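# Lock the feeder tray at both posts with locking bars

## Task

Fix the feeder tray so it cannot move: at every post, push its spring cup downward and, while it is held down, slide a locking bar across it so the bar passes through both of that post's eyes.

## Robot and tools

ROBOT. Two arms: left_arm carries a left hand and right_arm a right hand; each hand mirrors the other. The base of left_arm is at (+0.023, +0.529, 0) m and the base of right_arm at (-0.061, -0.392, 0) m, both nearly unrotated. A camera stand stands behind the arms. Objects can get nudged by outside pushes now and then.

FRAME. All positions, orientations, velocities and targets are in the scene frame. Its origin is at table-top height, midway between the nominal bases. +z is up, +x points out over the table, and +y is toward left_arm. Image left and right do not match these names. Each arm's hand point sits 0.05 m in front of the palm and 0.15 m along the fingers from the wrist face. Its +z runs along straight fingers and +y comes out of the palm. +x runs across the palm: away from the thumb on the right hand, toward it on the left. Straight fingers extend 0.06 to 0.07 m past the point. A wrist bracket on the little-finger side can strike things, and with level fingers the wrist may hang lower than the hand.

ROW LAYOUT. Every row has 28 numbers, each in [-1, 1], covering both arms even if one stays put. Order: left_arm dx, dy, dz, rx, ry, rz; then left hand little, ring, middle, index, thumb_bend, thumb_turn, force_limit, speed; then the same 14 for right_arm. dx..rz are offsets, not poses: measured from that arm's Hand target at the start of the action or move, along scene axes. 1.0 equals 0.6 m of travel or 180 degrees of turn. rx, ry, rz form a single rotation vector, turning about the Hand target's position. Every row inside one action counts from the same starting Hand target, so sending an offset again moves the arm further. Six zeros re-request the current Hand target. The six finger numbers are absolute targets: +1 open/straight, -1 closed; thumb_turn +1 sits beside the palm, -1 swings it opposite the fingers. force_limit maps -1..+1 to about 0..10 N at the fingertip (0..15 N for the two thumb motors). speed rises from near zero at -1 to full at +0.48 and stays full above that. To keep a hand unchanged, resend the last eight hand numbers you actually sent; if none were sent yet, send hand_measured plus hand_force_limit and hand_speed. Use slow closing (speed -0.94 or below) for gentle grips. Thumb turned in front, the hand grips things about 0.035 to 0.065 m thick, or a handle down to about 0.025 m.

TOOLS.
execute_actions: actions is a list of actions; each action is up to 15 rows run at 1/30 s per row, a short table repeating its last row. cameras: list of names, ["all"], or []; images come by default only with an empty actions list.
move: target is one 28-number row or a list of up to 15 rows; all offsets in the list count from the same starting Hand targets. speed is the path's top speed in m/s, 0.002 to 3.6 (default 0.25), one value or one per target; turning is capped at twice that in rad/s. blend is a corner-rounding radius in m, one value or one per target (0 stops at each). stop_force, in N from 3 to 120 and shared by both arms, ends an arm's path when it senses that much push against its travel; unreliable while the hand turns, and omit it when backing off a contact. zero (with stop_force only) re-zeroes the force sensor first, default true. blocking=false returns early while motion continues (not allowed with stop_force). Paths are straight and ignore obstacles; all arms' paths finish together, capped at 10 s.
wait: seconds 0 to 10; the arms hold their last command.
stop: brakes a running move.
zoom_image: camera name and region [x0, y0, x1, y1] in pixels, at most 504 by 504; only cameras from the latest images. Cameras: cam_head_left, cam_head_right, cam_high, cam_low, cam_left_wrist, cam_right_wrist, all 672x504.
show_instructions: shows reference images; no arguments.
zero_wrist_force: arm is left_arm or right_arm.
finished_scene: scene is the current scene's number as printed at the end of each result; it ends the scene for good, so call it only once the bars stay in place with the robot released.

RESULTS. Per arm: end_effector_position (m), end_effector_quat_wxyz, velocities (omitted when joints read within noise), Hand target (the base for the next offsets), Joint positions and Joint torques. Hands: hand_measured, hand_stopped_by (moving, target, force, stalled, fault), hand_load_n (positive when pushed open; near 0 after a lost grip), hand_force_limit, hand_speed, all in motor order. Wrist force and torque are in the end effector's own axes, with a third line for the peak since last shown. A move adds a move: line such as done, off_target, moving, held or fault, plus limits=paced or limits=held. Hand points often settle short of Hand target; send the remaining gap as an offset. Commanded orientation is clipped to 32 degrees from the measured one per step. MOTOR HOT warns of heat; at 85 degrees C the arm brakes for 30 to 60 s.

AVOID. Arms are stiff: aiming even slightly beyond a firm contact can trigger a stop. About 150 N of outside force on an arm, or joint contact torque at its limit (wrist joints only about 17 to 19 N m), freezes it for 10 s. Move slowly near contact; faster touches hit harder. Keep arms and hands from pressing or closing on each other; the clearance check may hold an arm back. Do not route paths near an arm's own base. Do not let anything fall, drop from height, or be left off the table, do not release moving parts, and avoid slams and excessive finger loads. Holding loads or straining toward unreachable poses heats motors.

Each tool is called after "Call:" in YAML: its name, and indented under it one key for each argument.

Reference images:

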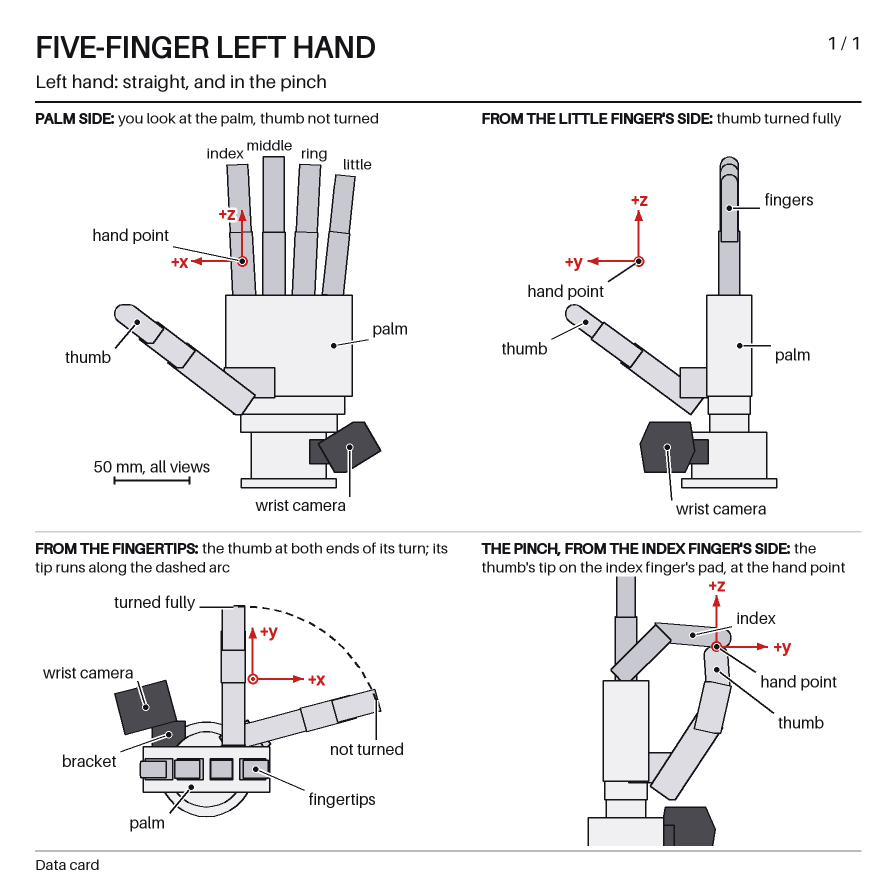

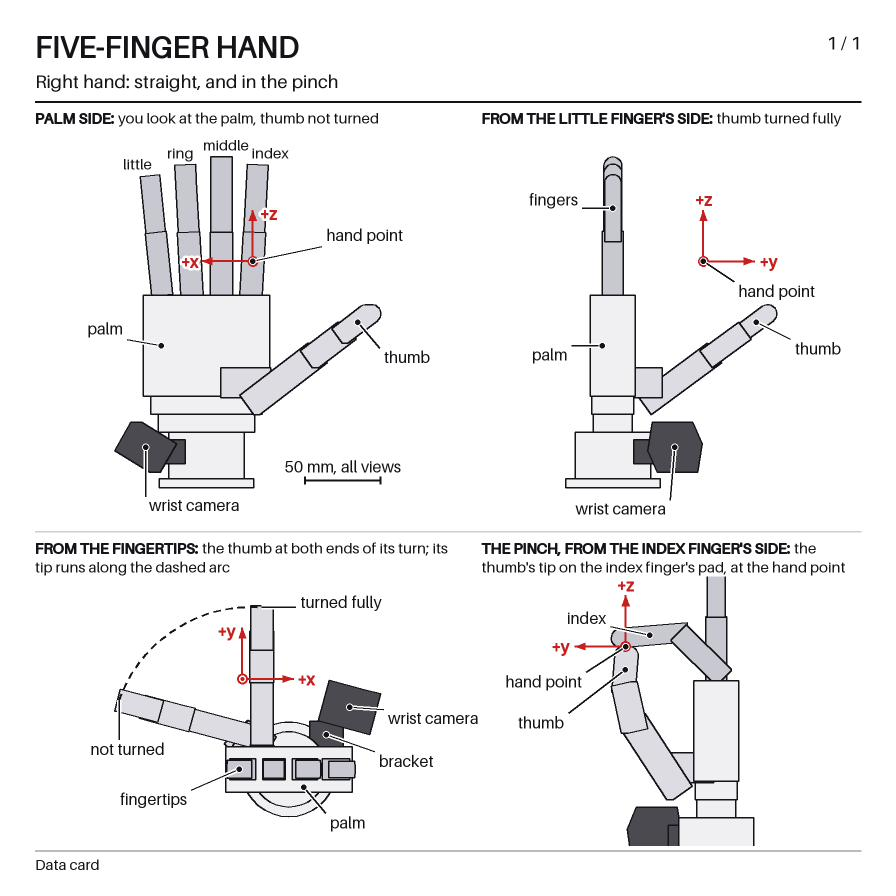

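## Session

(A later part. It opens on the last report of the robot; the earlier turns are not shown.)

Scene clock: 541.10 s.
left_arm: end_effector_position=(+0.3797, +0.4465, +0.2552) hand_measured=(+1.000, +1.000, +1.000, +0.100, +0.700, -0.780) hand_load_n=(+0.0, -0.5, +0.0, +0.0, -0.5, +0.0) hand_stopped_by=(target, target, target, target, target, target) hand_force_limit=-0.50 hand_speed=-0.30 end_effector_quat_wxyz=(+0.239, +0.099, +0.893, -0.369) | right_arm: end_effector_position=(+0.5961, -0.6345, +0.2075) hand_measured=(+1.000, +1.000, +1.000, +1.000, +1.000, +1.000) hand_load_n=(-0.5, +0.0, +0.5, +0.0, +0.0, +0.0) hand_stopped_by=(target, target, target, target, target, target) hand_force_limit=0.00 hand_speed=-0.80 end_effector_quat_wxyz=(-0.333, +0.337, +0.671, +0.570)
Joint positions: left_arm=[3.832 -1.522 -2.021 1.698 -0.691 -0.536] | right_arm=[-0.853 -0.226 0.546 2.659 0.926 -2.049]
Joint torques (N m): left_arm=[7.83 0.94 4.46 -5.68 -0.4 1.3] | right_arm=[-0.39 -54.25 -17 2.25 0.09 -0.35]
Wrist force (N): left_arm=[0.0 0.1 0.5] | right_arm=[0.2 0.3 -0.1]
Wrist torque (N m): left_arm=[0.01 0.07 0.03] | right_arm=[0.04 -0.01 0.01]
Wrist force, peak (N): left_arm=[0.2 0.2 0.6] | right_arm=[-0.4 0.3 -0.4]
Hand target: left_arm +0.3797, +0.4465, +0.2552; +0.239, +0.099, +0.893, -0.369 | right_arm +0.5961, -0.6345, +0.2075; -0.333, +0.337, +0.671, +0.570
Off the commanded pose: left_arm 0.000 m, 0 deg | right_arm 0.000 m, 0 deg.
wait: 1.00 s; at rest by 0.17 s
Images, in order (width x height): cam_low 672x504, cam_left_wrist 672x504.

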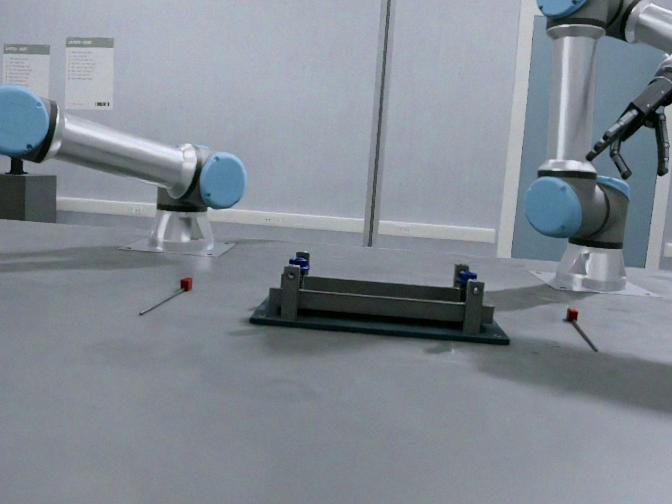

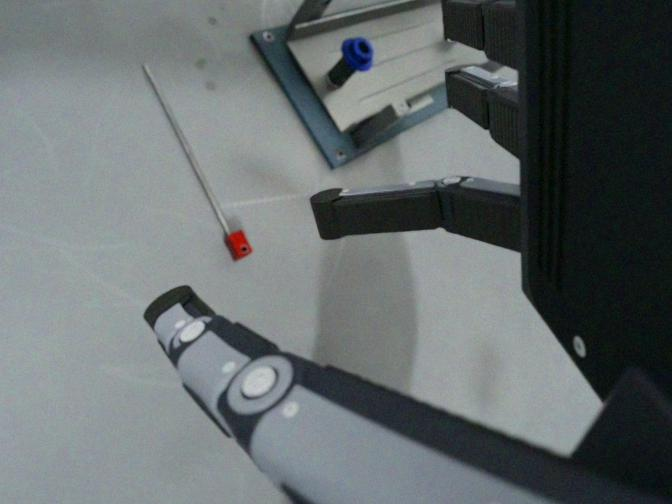

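Call:
execute_actions:
  actions:
    - [[0,0,0,0,0,0,1,1,1,-0.1,0.35,-0.78,-0.5,-0.3,0,0,0,0,0,0,1,1,1,1,1,1,0,-0.8]]
  cameras: ["cam_left_wrist"]

Scene clock: 554.00 s.
left_arm: end_effector_position=(+0.3797, +0.4465, +0.2552) hand_measured=(+1.000, +1.000, +1.000, -0.100, +0.350, -0.780) hand_load_n=(+0.0, +0.0, +0.0, +0.0, +0.0, +0.0) hand_stopped_by=(target, target, target, target, target, target) hand_force_limit=-0.50 hand_speed=-0.30 end_effector_quat_wxyz=(+0.239, +0.099, +0.893, -0.369) | right_arm: end_effector_position=(+0.5961, -0.6345, +0.2075) hand_measured=(+1.000, +1.000, +1.000, +1.000, +1.000, +1.000) hand_load_n=(+0.0, +0.0, +0.0, +0.0, +0.0, +0.0) hand_stopped_by=(target, target, target, target, target, target) hand_force_limit=0.00 hand_speed=-0.80 end_effector_quat_wxyz=(-0.333, +0.337, +0.671, +0.570)
Joint positions: left_arm=[3.832 -1.522 -2.021 1.698 -0.691 -0.536] | right_arm=[-0.853 -0.226 0.546 2.659 0.926 -2.049]
Joint torques (N m): left_arm=[8.2 1.57 5.52 -5.71 -0.52 1.25] | right_arm=[-0.35 -54.36 -17.11 2.35 0.15 -0.3]
Wrist force (N): left_arm=[0.2 -0.1 0.3] | right_arm=[-0.2 0.2 0.0]
Wrist torque (N m): left_arm=[-0.01 0.04 0.05] | right_arm=[0.02 0.02 0.00]
Wrist force, peak (N): left_arm=[0.1 0.3 0.8] | right_arm=[0.0 0.5 -0.3]
Hand target: left_arm +0.3797, +0.4465, +0.2552; +0.239, +0.099, +0.893, -0.369 | right_arm +0.5961, -0.6345, +0.2075; -0.333, +0.337, +0.671, +0.570
Off the commanded pose: left_arm 0.000 m, 0 deg | right_arm 0.000 m, 0 deg.
Step readings (end_effector_position of left_arm | right_arm):
0: (+0.3797, +0.4465, +0.2552) | (+0.5961, -0.6345, +0.2075)
1: (+0.3797, +0.4465, +0.2552) | (+0.5961, -0.6345, +0.2075)
2: (+0.3797, +0.4465, +0.2552) | (+0.5961, -0.6345, +0.2075)
4: (+0.3797, +0.4465, +0.2552) | (+0.5961, -0.6345, +0.2075)
8: (+0.3797, +0.4465, +0.2552) | (+0.5961, -0.6345, +0.2075)
15: (+0.3797, +0.4465, +0.2552) | (+0.5961, -0.6345, +0.2075)
Images, in order (width x height): cam_left_wrist 672x504.

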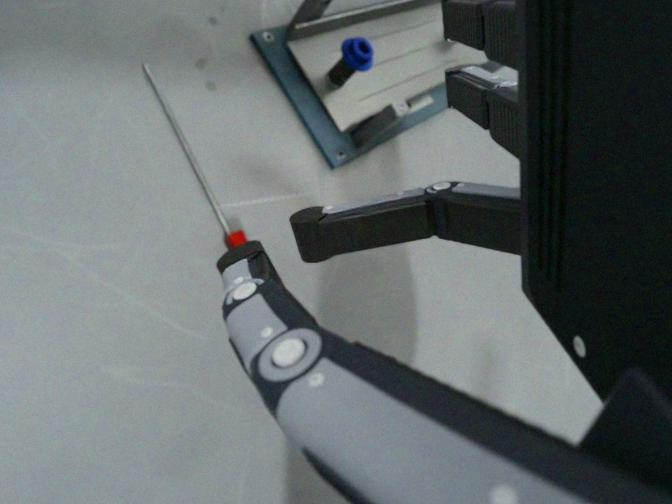

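Call:
move:
  target:
    - [0.0488, -0.1242, -0.2253, 0, 0, -0.049, 1, 1, 1, -0.05, 0.8, -0.78, -0.5, -0.3, 0, 0, 0, 0, 0, 0, 1, 1, 1, 1, 1, 1, 0, -0.8]
  cameras: ["cam_left_wrist", "cam_high", "cam_low"]
  speed: 0.2

Call:
zoom_image:
  camera: "cam_left_wrist"
  region: [100, 100, 400, 400]

Scene clock: 589.80 s.
left_arm: end_effector_position=(+0.4089, +0.3720, +0.1201) hand_measured=(+1.000, +1.000, +1.000, -0.050, +0.800, -0.780) hand_load_n=(+0.0, +0.0, +0.0, +0.0, +0.0, +0.0) hand_stopped_by=(target, target, target, target, target, target) hand_force_limit=-0.50 hand_speed=-0.30 end_effector_quat_wxyz=(+0.210, +0.167, +0.883, -0.386) | right_arm: end_effector_position=(+0.5961, -0.6345, +0.2075) hand_measured=(+1.000, +1.000, +1.000, +1.000, +1.000, +1.000) hand_load_n=(+0.0, +0.0, +0.0, +0.0, +0.0, +0.0) hand_stopped_by=(target, target, target, target, target, target) hand_force_limit=0.00 hand_speed=-0.80 end_effector_quat_wxyz=(-0.333, +0.337, +0.671, +0.570)
Joint positions: left_arm=[3.534 -1.81 -2.053 2.196 -0.664 -0.763] | right_arm=[-0.853 -0.226 0.546 2.659 0.926 -2.049]
Joint torques (N m): left_arm=[-9.87 7.48 27.36 0.58 -0.55 -1.43] | right_arm=[0.1 -54.79 -16.95 2.29 0.19 -0.32]
Wrist force (N): left_arm=[0.3 0.1 0.4] | right_arm=[-0.2 -0.1 0.0]
Wrist torque (N m): left_arm=[0.00 0.02 0.13] | right_arm=[-0.02 0.03 -0.02]
Wrist force, peak (N): left_arm=[-0.3 2.2 -1.3] | right_arm=[-0.3 0.3 0.2]
Hand target: left_arm +0.4090, +0.3720, +0.1200; +0.210, +0.167, +0.883, -0.386 | right_arm +0.5961, -0.6345, +0.2075; -0.333, +0.337, +0.671, +0.570
Off the commanded pose: left_arm 0.000 m, 0 deg | right_arm 0.000 m, 0 deg.
move: done
Images, in order (width x height): cam_high 672x504, cam_low 672x504, cam_left_wrist 672x504.

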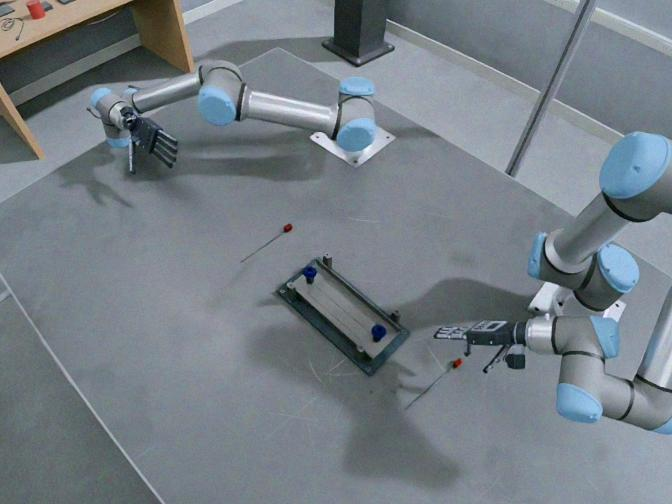

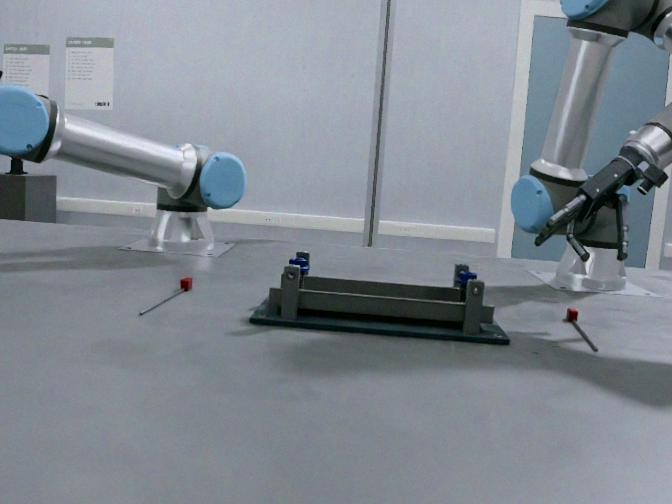

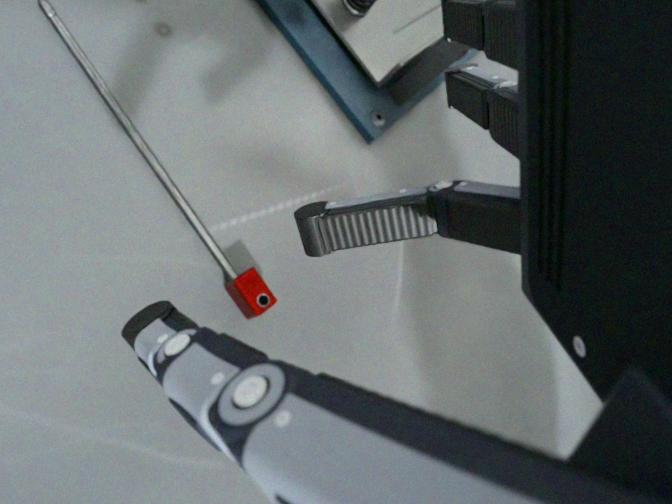

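Scaled by 1.680 from the camera's 672x504 image, which has a finer 960x720 frame.

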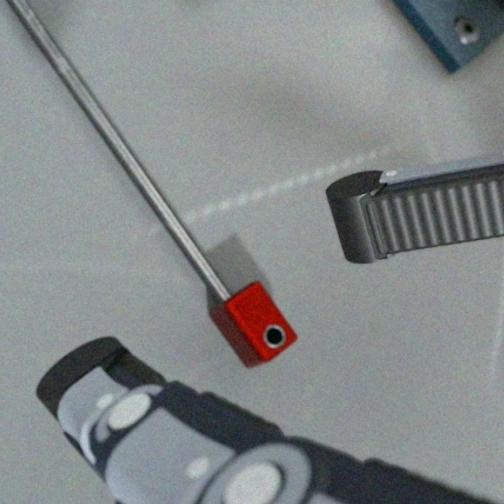

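Call:
move:
  target:
    - [-0.0232, -0.0165, -0.1, 0, 0, 0, 1, 1, 1, -0.05, 0.8, -0.78, -0.5, -0.3, 0, 0, 0, 0, 0, 0, 1, 1, 1, 1, 1, 1, 0, -0.8]
  cameras: ["cam_left_wrist"]
  speed: 0.15

Call:
zoom_image:
  camera: "cam_left_wrist"
  region: [100, 100, 400, 400]

Scene clock: 612.50 s.
left_arm: end_effector_position=(+0.3951, +0.3621, +0.0601) hand_measured=(+1.000, +1.000, +1.000, -0.050, +0.800, -0.780) hand_load_n=(+0.0, +0.0, +0.0, +0.0, +0.0, +0.0) hand_stopped_by=(target, target, target, target, target, target) hand_force_limit=-0.50 hand_speed=-0.30 end_effector_quat_wxyz=(+0.210, +0.167, +0.883, -0.386) | right_arm: end_effector_position=(+0.5961, -0.6345, +0.2075) hand_measured=(+1.000, +1.000, +1.000, +1.000, +1.000, +1.000) hand_load_n=(+0.0, +0.0, +0.0, +0.0, +0.0, +0.0) hand_stopped_by=(target, target, target, target, target, target) hand_force_limit=0.00 hand_speed=-0.80 end_effector_quat_wxyz=(-0.333, +0.337, +0.671, +0.570)
Joint positions: left_arm=[3.519 -1.898 -2.143 2.391 -0.663 -0.785] | right_arm=[-0.853 -0.226 0.546 2.659 0.926 -2.049]
Joint torques (N m): left_arm=[-9.99 8.83 -1.5 1.05 3.71 -1] | right_arm=[-0.4 -54.8 -16.71 2.42 0.27 -0.39]
Wrist force (N): left_arm=[0.1 0.1 0.2] | right_arm=[-0.1 0.0 0.2]
Wrist torque (N m): left_arm=[0.00 0.04 0.12] | right_arm=[-0.01 0.01 -0.01]
Wrist force, peak (N): left_arm=[0.4 0.5 0.7] | right_arm=[-0.2 0.5 -0.1]
Hand target: left_arm +0.3951, +0.3621, +0.0600; +0.210, +0.167, +0.883, -0.386 | right_arm +0.5961, -0.6345, +0.2075; -0.333, +0.337, +0.671, +0.570
Off the commanded pose: left_arm 0.000 m, 0 deg | right_arm 0.000 m, 0 deg.
move: done
Images, in order (width x height): cam_left_wrist 672x504.

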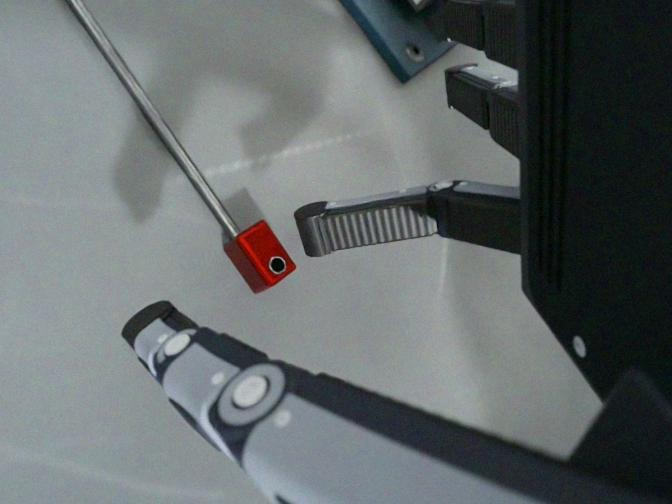

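Scaled by 1.680 from the camera's 672x504 image, which has a finer 960x720 frame.

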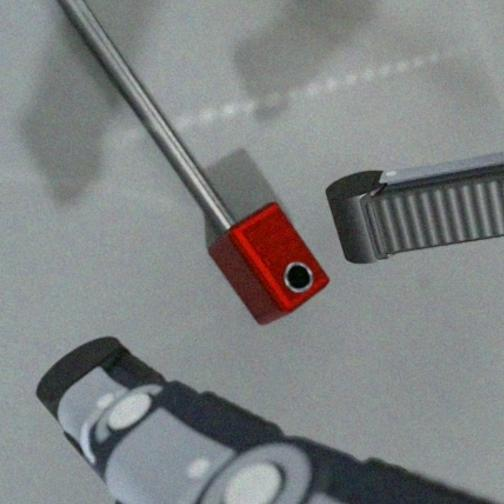

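Call:
move:
  target:
    - [-0.0032, -0.0093, -0.045, 0, 0, 0, 1, 1, 1, -0.05, 0.8, -0.78, -0.5, -0.3, 0, 0, 0, 0, 0, 0, 1, 1, 1, 1, 1, 1, 0, -0.8]
  cameras: ["cam_left_wrist"]
  speed: 0.08
  stop_force: 5

Call:
zoom_image:
  camera: "cam_left_wrist"
  region: [100, 100, 400, 400]

Scene clock: 640.03 s.
left_arm: end_effector_position=(+0.3931, +0.3565, +0.0330) hand_measured=(+1.000, +1.000, +1.000, -0.050, +0.800, -0.780) hand_load_n=(+0.0, +0.0, -0.5, +0.0, +0.0, +0.0) hand_stopped_by=(target, target, target, target, target, target) hand_force_limit=-0.50 hand_speed=-0.30 end_effector_quat_wxyz=(+0.210, +0.167, +0.883, -0.386) | right_arm: end_effector_position=(+0.5961, -0.6345, +0.2075) hand_measured=(+1.000, +1.000, +1.000, +1.000, +1.000, +1.000) hand_load_n=(+0.0, +0.0, +0.0, +0.0, +0.0, +0.0) hand_stopped_by=(target, target, target, target, target, target) hand_force_limit=0.00 hand_speed=-0.80 end_effector_quat_wxyz=(-0.333, +0.337, +0.671, +0.570)
Joint positions: left_arm=[3.503 -1.952 -2.162 2.485 -0.662 -0.812] | right_arm=[-0.853 -0.226 0.546 2.659 0.926 -2.049]
Joint torques (N m): left_arm=[-9.94 8.39 -2.31 0.76 3.46 -1.06] | right_arm=[-0.24 -54.52 -16.65 2.38 0.28 -0.35]
Wrist force (N): left_arm=[0.1 0.1 0.3] | right_arm=[0.1 0.4 0.3]
Wrist torque (N m): left_arm=[0.00 0.06 0.11] | right_arm=[0.03 -0.02 0.01]
Wrist force, peak (N): left_arm=[-0.8 -2.4 0.0] | right_arm=[0.1 0.4 0.3]
Hand target: left_arm +0.3931, +0.3565, +0.0330; +0.210, +0.167, +0.883, -0.386 | right_arm +0.5961, -0.6345, +0.2075; -0.333, +0.337, +0.671, +0.570
Off the commanded pose: left_arm 0.000 m, 0 deg | right_arm 0.000 m, 0 deg.
move: done
Images, in order (width x height): cam_left_wrist 672x504.

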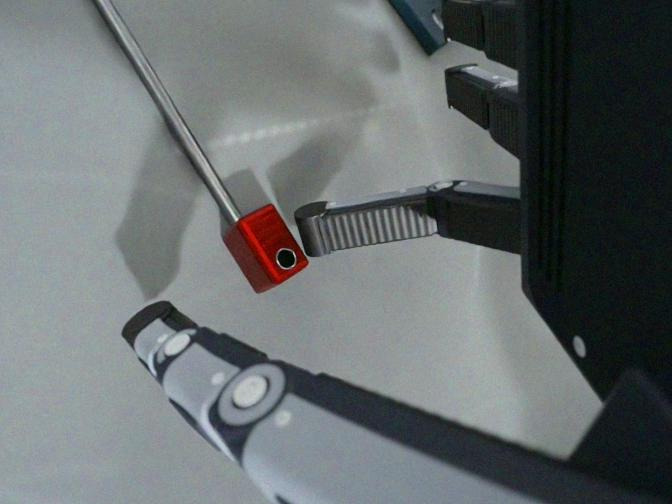

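Scaled by 1.680 from the camera's 672x504 image, which has a finer 960x720 frame.

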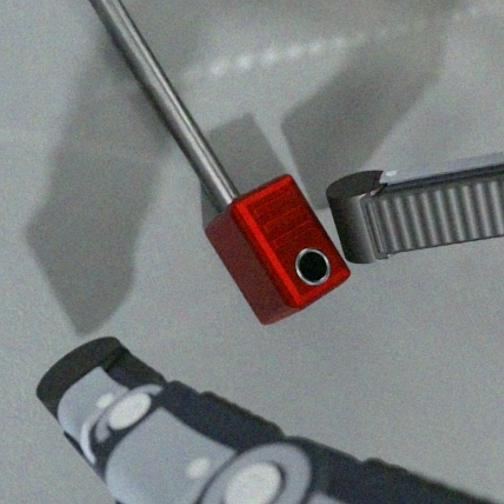

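Call:
move:
  target:
    - [-0.0018, -0.0115, 0, 0, 0, 0, 1, 1, 1, -0.05, 0.8, -0.78, -0.5, -0.3, 0, 0, 0, 0, 0, 0, 1, 1, 1, 1, 1, 1, 0, -0.8]
    - [-0.0018, -0.0115, -0.014, 0, 0, 0, 1, 1, 1, -0.05, 0.8, -0.78, -0.5, -0.3, 0, 0, 0, 0, 0, 0, 1, 1, 1, 1, 1, 1, 0, -0.8]
  cameras: ["cam_left_wrist"]
  speed: 0.04
  stop_force: 5

Call:
zoom_image:
  camera: "cam_left_wrist"
  region: [100, 100, 400, 400]

Scene clock: 664.70 s.
left_arm: end_effector_position=(+0.3921, +0.3496, +0.0246) hand_measured=(+1.000, +1.000, +1.000, -0.050, +0.800, -0.780) hand_load_n=(+0.0, -0.5, +0.0, +0.0, +0.0, +0.0) hand_stopped_by=(target, target, target, target, target, target) hand_force_limit=-0.50 hand_speed=-0.30 end_effector_quat_wxyz=(+0.210, +0.167, +0.883, -0.386) | right_arm: end_effector_position=(+0.5961, -0.6345, +0.2075) hand_measured=(+1.000, +1.000, +1.000, +1.000, +1.000, +1.000) hand_load_n=(+0.0, +0.0, +0.0, +0.0, +0.0, +0.0) hand_stopped_by=(target, target, target, target, target, target) hand_force_limit=0.00 hand_speed=-0.80 end_effector_quat_wxyz=(-0.333, +0.337, +0.671, +0.570)
Joint positions: left_arm=[3.481 -1.965 -2.165 2.529 -0.661 -0.847] | right_arm=[-0.853 -0.226 0.546 2.659 0.926 -2.049]
Joint torques (N m): left_arm=[-9.98 9.39 -2.37 0.81 -0.39 -1.09] | right_arm=[-0.7 -54.24 -16.56 2.47 0.41 -0.36]
Wrist force (N): left_arm=[0.2 0.1 0.3] | right_arm=[-0.3 -0.1 0.0]
Wrist torque (N m): left_arm=[0.00 0.04 0.12] | right_arm=[-0.02 0.04 -0.02]
Wrist force, peak (N): left_arm=[0.0 0.1 0.6] | right_arm=[-0.3 0.2 -0.3]
Hand target: left_arm +0.3921, +0.3496, +0.0246; +0.210, +0.167, +0.883, -0.386 | right_arm +0.5961, -0.6345, +0.2075; -0.333, +0.337, +0.671, +0.570
Off the commanded pose: left_arm 0.000 m, 0 deg | right_arm 0.000 m, 0 deg.
move: done
Images, in order (width x height): cam_left_wrist 672x504.

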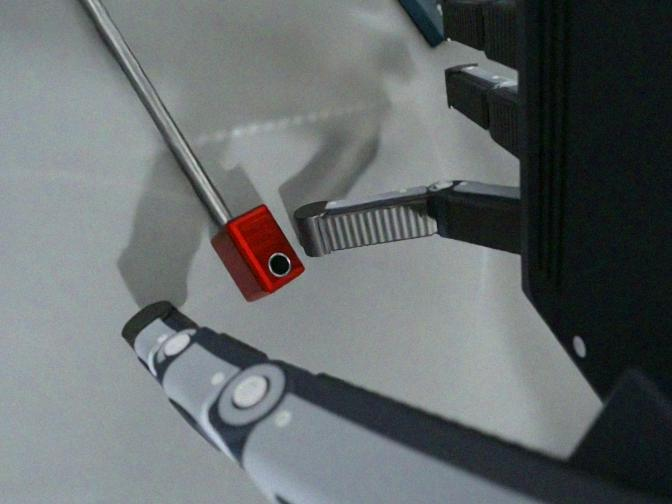

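Scaled by 1.680 from the camera's 672x504 image, which has a finer 960x720 frame.

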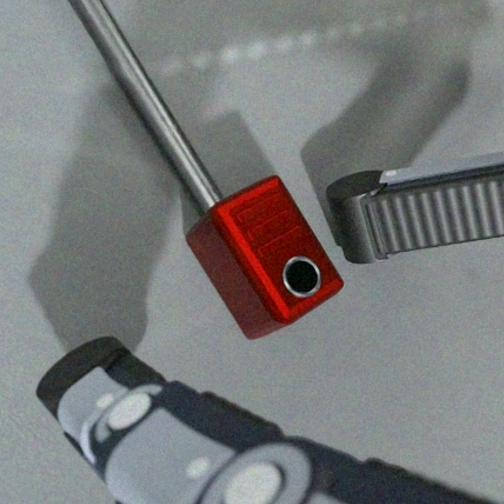

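Call:
move:
  target:
    - [0, -0.001, -0.0067, 0, 0, 0, 1, 1, 1, -0.05, 0.8, -0.78, -0.5, -0.3, 0, 0, 0, 0, 0, 0, 1, 1, 1, 1, 1, 1, 0, -0.8]
  cameras: []
  speed: 0.03
  stop_force: 4

Call:
move:
  target:
    - [0, 0, 0, 0, 0, 0, 1, 1, 1, -0.1, 0.0, -0.78, -0.3, -0.92, 0, 0, 0, 0, 0, 0, 1, 1, 1, 1, 1, 1, 0, -0.8]
  cameras: ["cam_left_wrist"]

Scene clock: 678.70 s.
left_arm: end_effector_position=(+0.3921, +0.3495, +0.0236) hand_measured=(+1.000, +1.000, +1.000, -0.050, +0.800, -0.780) hand_load_n=(+0.0, +0.0, +0.0, -2.0, +0.0, +0.0) hand_stopped_by=(target, target, target, target, target, target) hand_force_limit=-0.50 hand_speed=-0.30 end_effector_quat_wxyz=(+0.210, +0.167, +0.883, -0.386) | right_arm: end_effector_position=(+0.5961, -0.6345, +0.2075) hand_measured=(+1.000, +1.000, +1.000, +1.000, +1.000, +1.000) hand_load_n=(+0.0, +0.0, +0.0, +0.0, +0.0, +0.0) hand_stopped_by=(target, target, target, target, target, target) hand_force_limit=0.00 hand_speed=-0.80 end_effector_quat_wxyz=(-0.333, +0.337, +0.671, +0.570)
Joint positions: left_arm=[3.481 -1.967 -2.166 2.533 -0.661 -0.848] | right_arm=[-0.853 -0.226 0.546 2.659 0.926 -2.049]
Joint torques (N m): left_arm=[7.28 43.39 17.28 -5.32 -0.05 1.01] | right_arm=[0.09 -54.43 -16.53 2.49 0.41 -0.45]
Wrist force (N): left_arm=[-2.0 -1.8 -1.9] | right_arm=[0.0 0.2 -0.1]
Wrist torque (N m): left_arm=[-0.01 0.05 0.11] | right_arm=[0.03 0.00 0.01]
Wrist force, peak (N): left_arm=[-2.8 -4.4 -3.3] | right_arm=[0.2 0.5 -0.1]
Hand target: left_arm +0.3921, +0.3495, +0.0236; +0.210, +0.167, +0.883, -0.386 (not the last commanded pose) | right_arm +0.5961, -0.6345, +0.2075; -0.333, +0.337, +0.671, +0.570
Off the commanded pose: left_arm 0.003 m, 0 deg | right_arm 0.000 m, 0 deg.
move: contact (left_arm)
No camera images: "cameras" was empty.

Scene clock: 683.70 s.
left_arm: end_effector_position=(+0.3921, +0.3495, +0.0236) hand_measured=(+1.000, +1.000, +1.000, -0.100, +0.248, -0.780) hand_load_n=(+0.0, +0.0, +0.0, +7.0, +5.0, +1.5) hand_stopped_by=(target, target, target, target, force, target) hand_force_limit=-0.30 hand_speed=-0.92 end_effector_quat_wxyz=(+0.210, +0.167, +0.883, -0.386) | right_arm: end_effector_position=(+0.5961, -0.6345, +0.2075) hand_measured=(+1.000, +1.000, +1.000, +1.000, +1.000, +1.000) hand_load_n=(+0.0, +0.0, +0.0, +0.0, +0.0, +0.0) hand_stopped_by=(target, target, target, target, target, target) hand_force_limit=0.00 hand_speed=-0.80 end_effector_quat_wxyz=(-0.333, +0.337, +0.671, +0.570)
Joint positions: left_arm=[3.481 -1.967 -2.166 2.533 -0.661 -0.848] | right_arm=[-0.853 -0.226 0.546 2.659 0.926 -2.049]
Joint torques (N m): left_arm=[8.62 42.53 18.08 -1.7 -0.39 0.98] | right_arm=[0.08 -54.87 -16.02 2.57 0.43 -0.46]
Wrist force (N): left_arm=[-0.8 -2.0 -0.3] | right_arm=[0.1 0.1 -0.1]
Wrist torque (N m): left_arm=[-0.01 0.04 0.14] | right_arm=[0.00 -0.02 0.00]
Wrist force, peak (N): left_arm=[-2.0 -2.1 -2.0] | right_arm=[-0.2 0.3 0.4]
Hand target: left_arm +0.3921, +0.3495, +0.0236; +0.210, +0.167, +0.883, -0.386 | right_arm +0.5961, -0.6345, +0.2075; -0.333, +0.337, +0.671, +0.570
Off the commanded pose: left_arm 0.000 m, 0 deg | right_arm 0.000 m, 0 deg.
move: moving (left_arm; no rest 5 s after the path's end)
Images, in order (width x height): cam_left_wrist 672x504.

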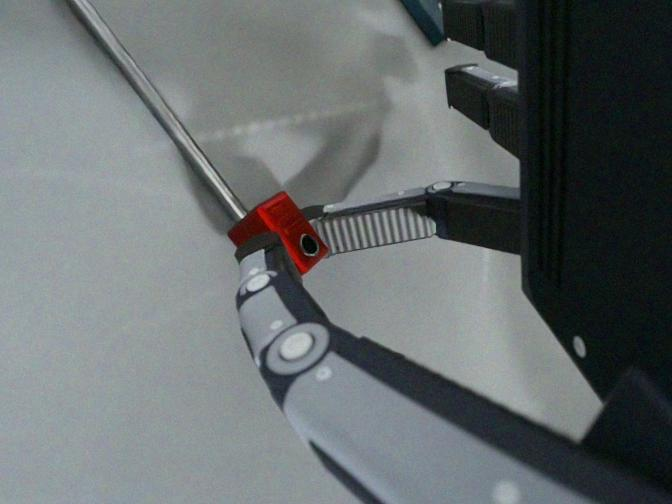

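Call:
move:
  target:
    - [0, 0, 0.06, 0, 0, 0, 1, 1, 1, -0.1, 0.0, -0.78, -0.3, -0.92, 0, 0, 0, 0, 0, 0, 1, 1, 1, 1, 1, 1, 0, -0.8]
  cameras: ["cam_left_wrist","cam_low"]
  speed: 0.06

Call:
zoom_image:
  camera: "cam_left_wrist"
  region: [0, 0, 400, 400]

Scene clock: 692.30 s.
left_arm: end_effector_position=(+0.3921, +0.3494, +0.0595) hand_measured=(+1.000, +1.000, +1.000, -0.100, +0.248, -0.780) hand_load_n=(-0.5, +0.0, +0.0, +6.5, +4.0, -0.5) hand_stopped_by=(target, target, target, target, force, target) hand_force_limit=-0.30 hand_speed=-0.92 end_effector_quat_wxyz=(+0.210, +0.167, +0.883, -0.386) | right_arm: end_effector_position=(+0.5961, -0.6345, +0.2075) hand_measured=(+1.000, +1.000, +1.000, +1.000, +1.000, +1.000) hand_load_n=(+0.0, +0.0, +0.0, +0.0, +0.0, +0.0) hand_stopped_by=(target, target, target, target, target, target) hand_force_limit=0.00 hand_speed=-0.80 end_effector_quat_wxyz=(-0.333, +0.337, +0.671, +0.570)
Joint positions: left_arm=[3.481 -1.885 -2.145 2.43 -0.661 -0.848] | right_arm=[-0.853 -0.226 0.546 2.659 0.926 -2.049]
Joint torques (N m): left_arm=[7.91 40.9 23.07 -5.88 2.96 0.96] | right_arm=[-0.31 -54.59 -15.94 2.64 0.52 -0.52]
Wrist force (N): left_arm=[0.3 0.4 0.7] | right_arm=[-0.1 0.2 -0.1]
Wrist torque (N m): left_arm=[0.02 0.06 0.11] | right_arm=[0.03 0.01 0.00]
Wrist force, peak (N): left_arm=[-0.9 -2.3 -0.2] | right_arm=[0.0 0.6 0.1]
Hand target: left_arm +0.3921, +0.3495, +0.0596; +0.210, +0.167, +0.883, -0.386 | right_arm +0.5961, -0.6345, +0.2075; -0.333, +0.337, +0.671, +0.570
Off the commanded pose: left_arm 0.000 m, 0 deg | right_arm 0.000 m, 0 deg.
move: done
Images, in order (width x height): cam_low 672x504, cam_left_wrist 672x504.

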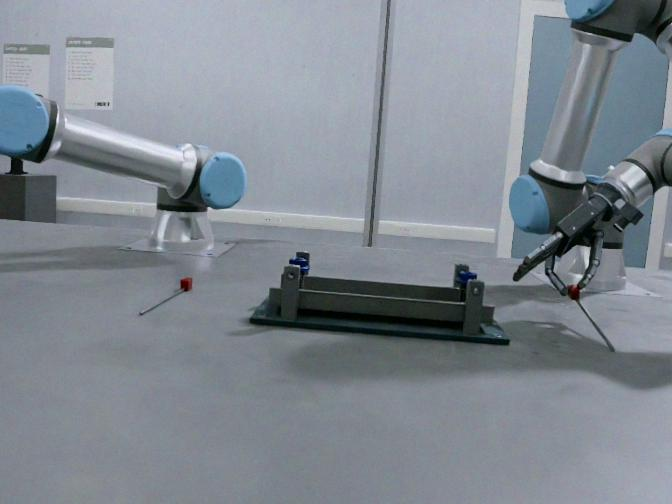

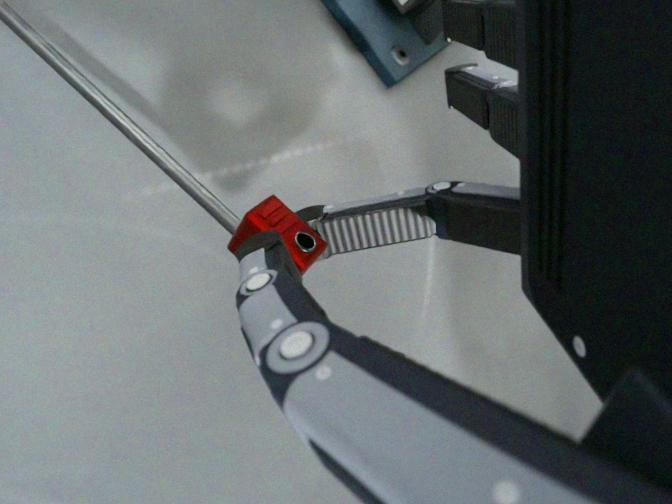

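Scaled by 1.260 from the camera's 672x504 image, which has a finer 960x720 frame.

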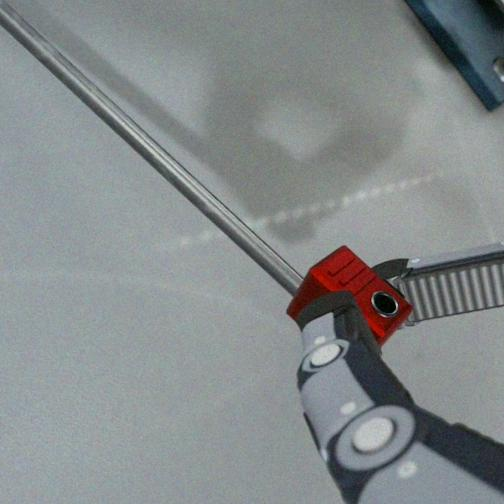

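Call:
move:
  target:
    - [0, 0, -0.0585, 0, 0, 0, 1, 1, 1, -0.1, 0.0, -0.78, -0.3, -0.92, 0, 0, 0, 0, 0, 0, 1, 1, 1, 1, 1, 1, 0, -0.8]
  cameras: ["cam_left_wrist"]
  speed: 0.06
  stop_force: 5

Call:
execute_actions:
  actions:
    - [[0, 0, 0, 0, 0, 0, 1, 1, 1, -0.1, -0.1, -0.78, 0.5, -0.9, 0, 0, 0, 0, 0, 0, 1, 1, 1, 1, 1, 1, 0, -0.8]]
  cameras: []

Call:
wait:
  seconds: 1
  cameras: ["cam_left_wrist"]

Call:
zoom_image:
  camera: "cam_left_wrist"
  region: [0, 0, 400, 400]

Scene clock: 727.33 s.
left_arm: end_effector_position=(+0.3921, +0.3495, +0.0245) hand_measured=(+1.000, +1.000, +1.000, -0.100, +0.248, -0.780) hand_load_n=(+0.0, +0.0, +0.0, +6.0, +3.0, +0.5) hand_stopped_by=(target, target, target, target, force, target) hand_force_limit=-0.30 hand_speed=-0.92 end_effector_quat_wxyz=(+0.210, +0.167, +0.883, -0.386) | right_arm: end_effector_position=(+0.5961, -0.6345, +0.2075) hand_measured=(+1.000, +1.000, +1.000, +1.000, +1.000, +1.000) hand_load_n=(+0.0, +0.0, +0.0, +0.0, +0.0, +0.0) hand_stopped_by=(target, target, target, target, target, target) hand_force_limit=0.00 hand_speed=-0.80 end_effector_quat_wxyz=(-0.333, +0.337, +0.671, +0.570)
Joint positions: left_arm=[3.481 -1.965 -2.165 2.53 -0.661 -0.848] | right_arm=[-0.853 -0.226 0.546 2.659 0.926 -2.049]
Joint torques (N m): left_arm=[-8.85 9.4 -2.52 0.74 0.13 -0.77] | right_arm=[-0.42 -54.44 -16.22 2.65 0.54 -0.49]
Wrist force (N): left_arm=[0.2 0.1 0.2] | right_arm=[-0.2 0.0 -0.1]
Wrist torque (N m): left_arm=[-0.01 0.06 0.12] | right_arm=[-0.01 0.03 -0.01]
Wrist force, peak (N): left_arm=[0.2 0.4 1.0] | right_arm=[-0.2 0.2 -0.4]
Hand target: left_arm +0.3921, +0.3495, +0.0245; +0.210, +0.167, +0.883, -0.386 | right_arm +0.5961, -0.6345, +0.2075; -0.333, +0.337, +0.671, +0.570
Off the commanded pose: left_arm 0.000 m, 0 deg | right_arm 0.000 m, 0 deg.
move: done
Images, in order (width x height): cam_left_wrist 672x504.

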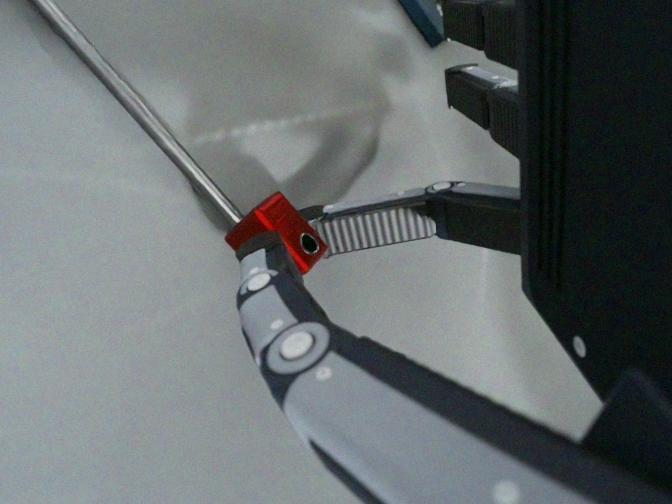

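Scene clock: 728.07 s.
left_arm: end_effector_position=(+0.3921, +0.3495, +0.0245) hand_measured=(+1.000, +1.000, +1.000, -0.098, +0.184, -0.780) hand_load_n=(+0.0, -0.5, +0.0, +17.0, +11.0, +1.0) hand_stopped_by=(target, target, target, target, force, target) hand_force_limit=0.50 hand_speed=-0.90 end_effector_quat_wxyz=(+0.210, +0.167, +0.883, -0.386) | right_arm: end_effector_position=(+0.5961, -0.6345, +0.2075) hand_measured=(+1.000, +1.000, +1.000, +1.000, +1.000, +1.000) hand_load_n=(+0.0, +0.0, +0.0, +0.0, +0.0, +0.0) hand_stopped_by=(target, target, target, target, target, target) hand_force_limit=0.00 hand_speed=-0.80 end_effector_quat_wxyz=(-0.333, +0.337, +0.671, +0.570)
Joint positions: left_arm=[3.481 -1.965 -2.165 2.53 -0.661 -0.848] | right_arm=[-0.853 -0.226 0.546 2.659 0.926 -2.049]
Joint torques (N m): left_arm=[-8.59 9.57 -2.73 0.77 0.52 -0.76] | right_arm=[-0.16 -54.3 -16.08 2.62 0.43 -0.44]
Wrist force (N): left_arm=[0.2 0.4 0.6] | right_arm=[-0.2 0.3 0.1]
Wrist torque (N m): left_arm=[0.01 0.08 0.09] | right_arm=[0.02 0.02 0.00]
Wrist force, peak (N): left_arm=[0.4 0.4 0.7] | right_arm=[0.0 0.4 -0.3]
Hand target: left_arm +0.3921, +0.3495, +0.0245; +0.210, +0.167, +0.883, -0.386 | right_arm +0.5961, -0.6345, +0.2075; -0.333, +0.337, +0.671, +0.570
Off the commanded pose: left_arm 0.000 m, 0 deg | right_arm 0.000 m, 0 deg.
Step readings (end_effector_position of left_arm | right_arm):
0: (+0.3921, +0.3495, +0.0245) | (+0.5961, -0.6345, +0.2075)
1: (+0.3921, +0.3495, +0.0245) | (+0.5961, -0.6345, +0.2075)
2: (+0.3921, +0.3495, +0.0245) | (+0.5961, -0.6345, +0.2075)
4: (+0.3921, +0.3495, +0.0245) | (+0.5961, -0.6345, +0.2075)
8: (+0.3921, +0.3495, +0.0245) | (+0.5961, -0.6345, +0.2075)
15: (+0.3921, +0.3495, +0.0245) | (+0.5961, -0.6345, +0.2075)
No camera images: "cameras" was empty.

Scene clock: 729.07 s.
left_arm: end_effector_position=(+0.3921, +0.3495, +0.0245) hand_measured=(+1.000, +1.000, +1.000, -0.098, +0.184, -0.780) hand_load_n=(+0.0, +0.0, +0.0, +17.0, +10.5, +1.0) hand_stopped_by=(target, target, target, target, force, target) hand_force_limit=0.50 hand_speed=-0.90 end_effector_quat_wxyz=(+0.210, +0.167, +0.883, -0.386) | right_arm: end_effector_position=(+0.5961, -0.6345, +0.2075) hand_measured=(+1.000, +1.000, +1.000, +1.000, +1.000, +1.000) hand_load_n=(+0.0, +0.0, +0.0, +0.0, +0.0, +0.0) hand_stopped_by=(target, target, target, target, target, target) hand_force_limit=0.00 hand_speed=-0.80 end_effector_quat_wxyz=(-0.333, +0.337, +0.671, +0.570)
Joint positions: left_arm=[3.481 -1.965 -2.165 2.53 -0.661 -0.848] | right_arm=[-0.853 -0.226 0.546 2.659 0.926 -2.049]
Joint torques (N m): left_arm=[-8.62 9.44 -2.91 0.58 1.5 -0.81] | right_arm=[0.17 -54.44 -15.88 2.71 0.47 -0.53]
Wrist force (N): left_arm=[0.2 0.4 0.6] | right_arm=[-0.2 0.2 -0.1]
Wrist torque (N m): left_arm=[0.01 0.08 0.09] | right_arm=[0.03 0.04 -0.01]
Wrist force, peak (N): left_arm=[0.3 0.6 0.7] | right_arm=[-0.4 0.1 -0.3]
Hand target: left_arm +0.3921, +0.3495, +0.0245; +0.210, +0.167, +0.883, -0.386 | right_arm +0.5961, -0.6345, +0.2075; -0.333, +0.337, +0.671, +0.570
Off the commanded pose: left_arm 0.000 m, 0 deg | right_arm 0.000 m, 0 deg.
wait: 1.00 s; at rest by 0.17 s
Images, in order (width x height): cam_left_wrist 672x504.

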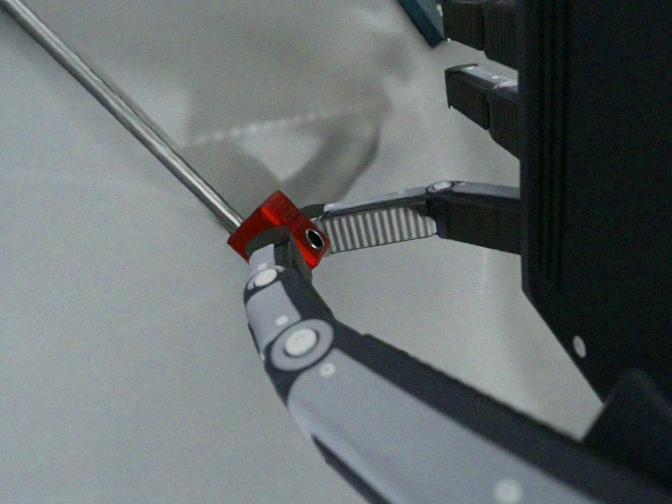

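Scaled by 1.260 from the camera's 672x504 image, which has a finer 960x720 frame.

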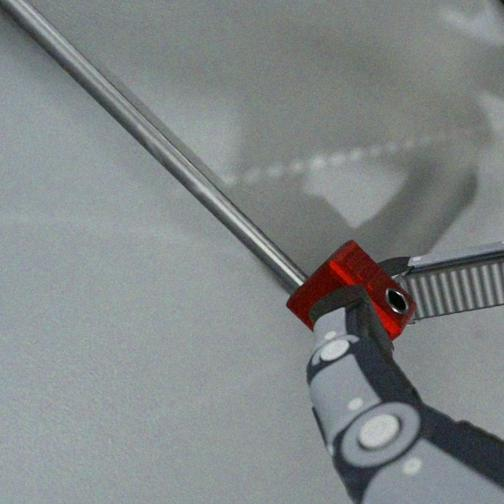

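Call:
execute_actions:
  actions:
    - [[0, 0, 0, 0, 0, 0, 1, 1, 1, -0.1, 0.205, -0.78, 0.5, -0.9, 0, 0, 0, 0, 0, 0, 1, 1, 1, 1, 1, 1, 0, -0.8]]
  cameras: []

Call:
move:
  target:
    - [0, 0, 0.06, 0, 0, 0, 1, 1, 1, -0.1, 0.205, -0.78, 0.5, -0.9, 0, 0, 0, 0, 0, 0, 1, 1, 1, 1, 1, 1, 0, -0.8]
  cameras: ["cam_left_wrist", "cam_low", "cam_head_right"]
  speed: 0.05

Call:
zoom_image:
  camera: "cam_low"
  region: [480, 200, 672, 380]

Scene clock: 746.90 s.
left_arm: end_effector_position=(+0.3921, +0.3495, +0.0245) hand_measured=(+1.000, +1.000, +1.000, -0.098, +0.210, -0.780) hand_load_n=(+0.0, +0.0, +0.0, +12.5, +7.0, +1.0) hand_stopped_by=(target, target, target, target, target, target) hand_force_limit=0.50 hand_speed=-0.90 end_effector_quat_wxyz=(+0.210, +0.167, +0.883, -0.386) | right_arm: end_effector_position=(+0.5961, -0.6345, +0.2075) hand_measured=(+1.000, +1.000, +1.000, +1.000, +1.000, +1.000) hand_load_n=(+0.0, +0.0, +0.0, +0.0, +0.0, +0.0) hand_stopped_by=(target, target, target, target, target, target) hand_force_limit=0.00 hand_speed=-0.80 end_effector_quat_wxyz=(-0.333, +0.337, +0.671, +0.570)
Joint positions: left_arm=[3.481 -1.965 -2.165 2.53 -0.661 -0.848] | right_arm=[-0.853 -0.226 0.546 2.659 0.926 -2.049]
Joint torques (N m): left_arm=[-7.56 9.62 -2.64 0.42 2.88 -0.94] | right_arm=[-0.28 -54.95 -15.57 2.67 0.66 -0.54]
Wrist force (N): left_arm=[0.4 0.4 0.5] | right_arm=[-0.1 0.1 -0.2]
Wrist torque (N m): left_arm=[0.00 0.03 0.11] | right_arm=[0.03 0.03 -0.01]
Wrist force, peak (N): left_arm=[0.3 0.5 0.9] | right_arm=[-0.1 0.4 -0.1]
Hand target: left_arm +0.3921, +0.3495, +0.0245; +0.210, +0.167, +0.883, -0.386 | right_arm +0.5961, -0.6345, +0.2075; -0.333, +0.337, +0.671, +0.570
Off the commanded pose: left_arm 0.000 m, 0 deg | right_arm 0.000 m, 0 deg.
Step readings (end_effector_position of left_arm | right_arm):
0: (+0.3921, +0.3495, +0.0245) | (+0.5961, -0.6345, +0.2075)
1: (+0.3921, +0.3495, +0.0245) | (+0.5961, -0.6345, +0.2075)
2: (+0.3921, +0.3495, +0.0245) | (+0.5961, -0.6345, +0.2075)
4: (+0.3921, +0.3495, +0.0245) | (+0.5961, -0.6345, +0.2075)
8: (+0.3921, +0.3495, +0.0245) | (+0.5961, -0.6345, +0.2075)
15: (+0.3921, +0.3495, +0.0245) | (+0.5961, -0.6345, +0.2075)
No camera images: "cameras" was empty.

Scene clock: 748.17 s.
left_arm: end_effector_position=(+0.3921, +0.3494, +0.0604) hand_measured=(+1.000, +1.000, +1.000, -0.098, +0.210, -0.780) hand_load_n=(+0.0, +0.0, +0.0, +12.0, +8.0, +0.0) hand_stopped_by=(target, target, target, target, target, target) hand_force_limit=0.50 hand_speed=-0.90 end_effector_quat_wxyz=(+0.210, +0.167, +0.882, -0.386) | right_arm: end_effector_position=(+0.5961, -0.6345, +0.2075) hand_measured=(+1.000, +1.000, +1.000, +1.000, +1.000, +1.000) hand_load_n=(+0.0, +0.0, +0.0, +0.0, +0.0, +0.0) hand_stopped_by=(target, target, target, target, target, target) hand_force_limit=0.00 hand_speed=-0.80 end_effector_quat_wxyz=(-0.333, +0.337, +0.671, +0.570)
Joint positions: left_arm=[3.481 -1.883 -2.144 2.427 -0.661 -0.848] | right_arm=[-0.853 -0.226 0.546 2.659 0.926 -2.049]
Joint torques (N m): left_arm=[7.77 42.72 22.42 -5.44 1.6 0.95] | right_arm=[-0.65 -54.29 -15.54 2.74 0.55 -0.54]
Wrist force (N): left_arm=[0.2 0.5 0.5] | right_arm=[-0.1 0.2 0.2]
Wrist torque (N m): left_arm=[0.03 0.08 0.09] | right_arm=[0.01 0.01 0.00]
Wrist force, peak (N): left_arm=[0.1 0.7 0.9] | right_arm=[-0.2 0.2 -0.3]
Hand target: left_arm +0.3921, +0.3495, +0.0605; +0.210, +0.167, +0.883, -0.386 | right_arm +0.5961, -0.6345, +0.2075; -0.333, +0.337, +0.671, +0.570
Off the commanded pose: left_arm 0.000 m, 0 deg | right_arm 0.000 m, 0 deg.
move: done
Images, in order (width x height): cam_head_right 672x504, cam_low 672x504, cam_left_wrist 672x504.

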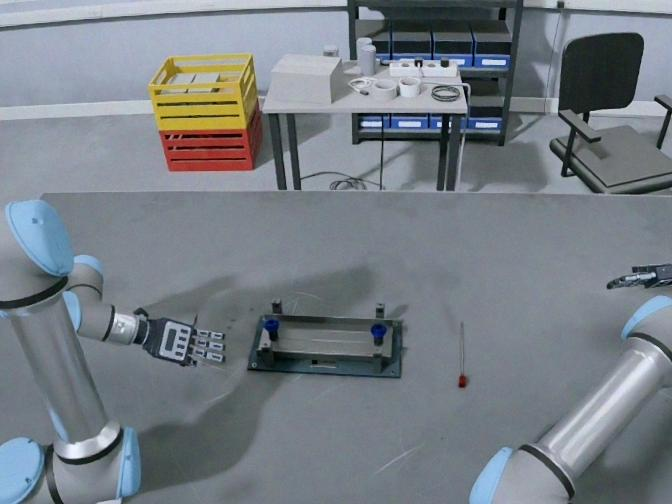

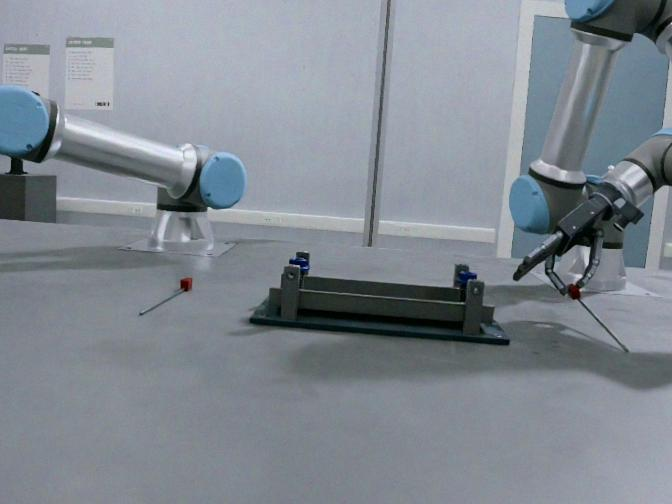

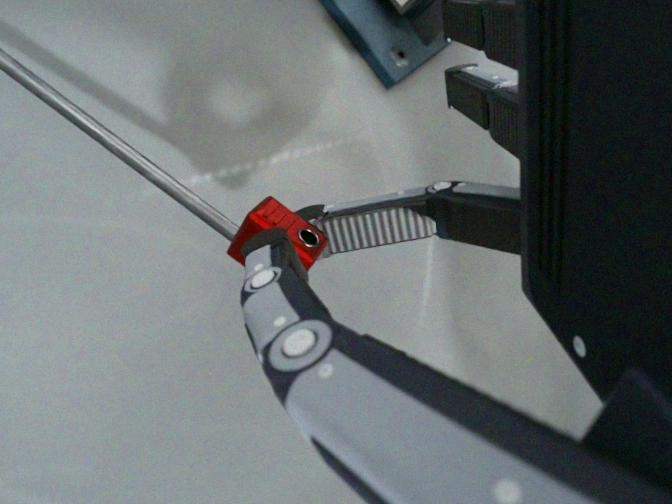

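Scaled by 2.625 from the camera's 672x504 image, which has a finer 960x720 frame.

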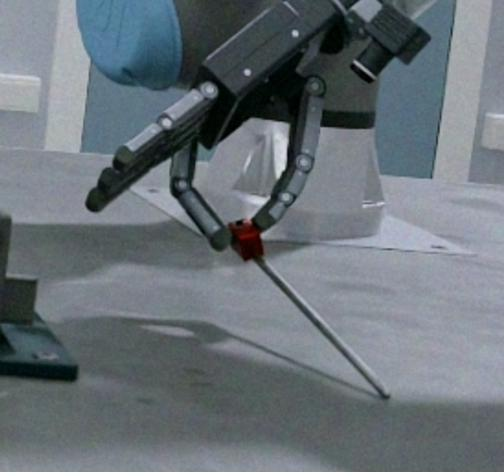

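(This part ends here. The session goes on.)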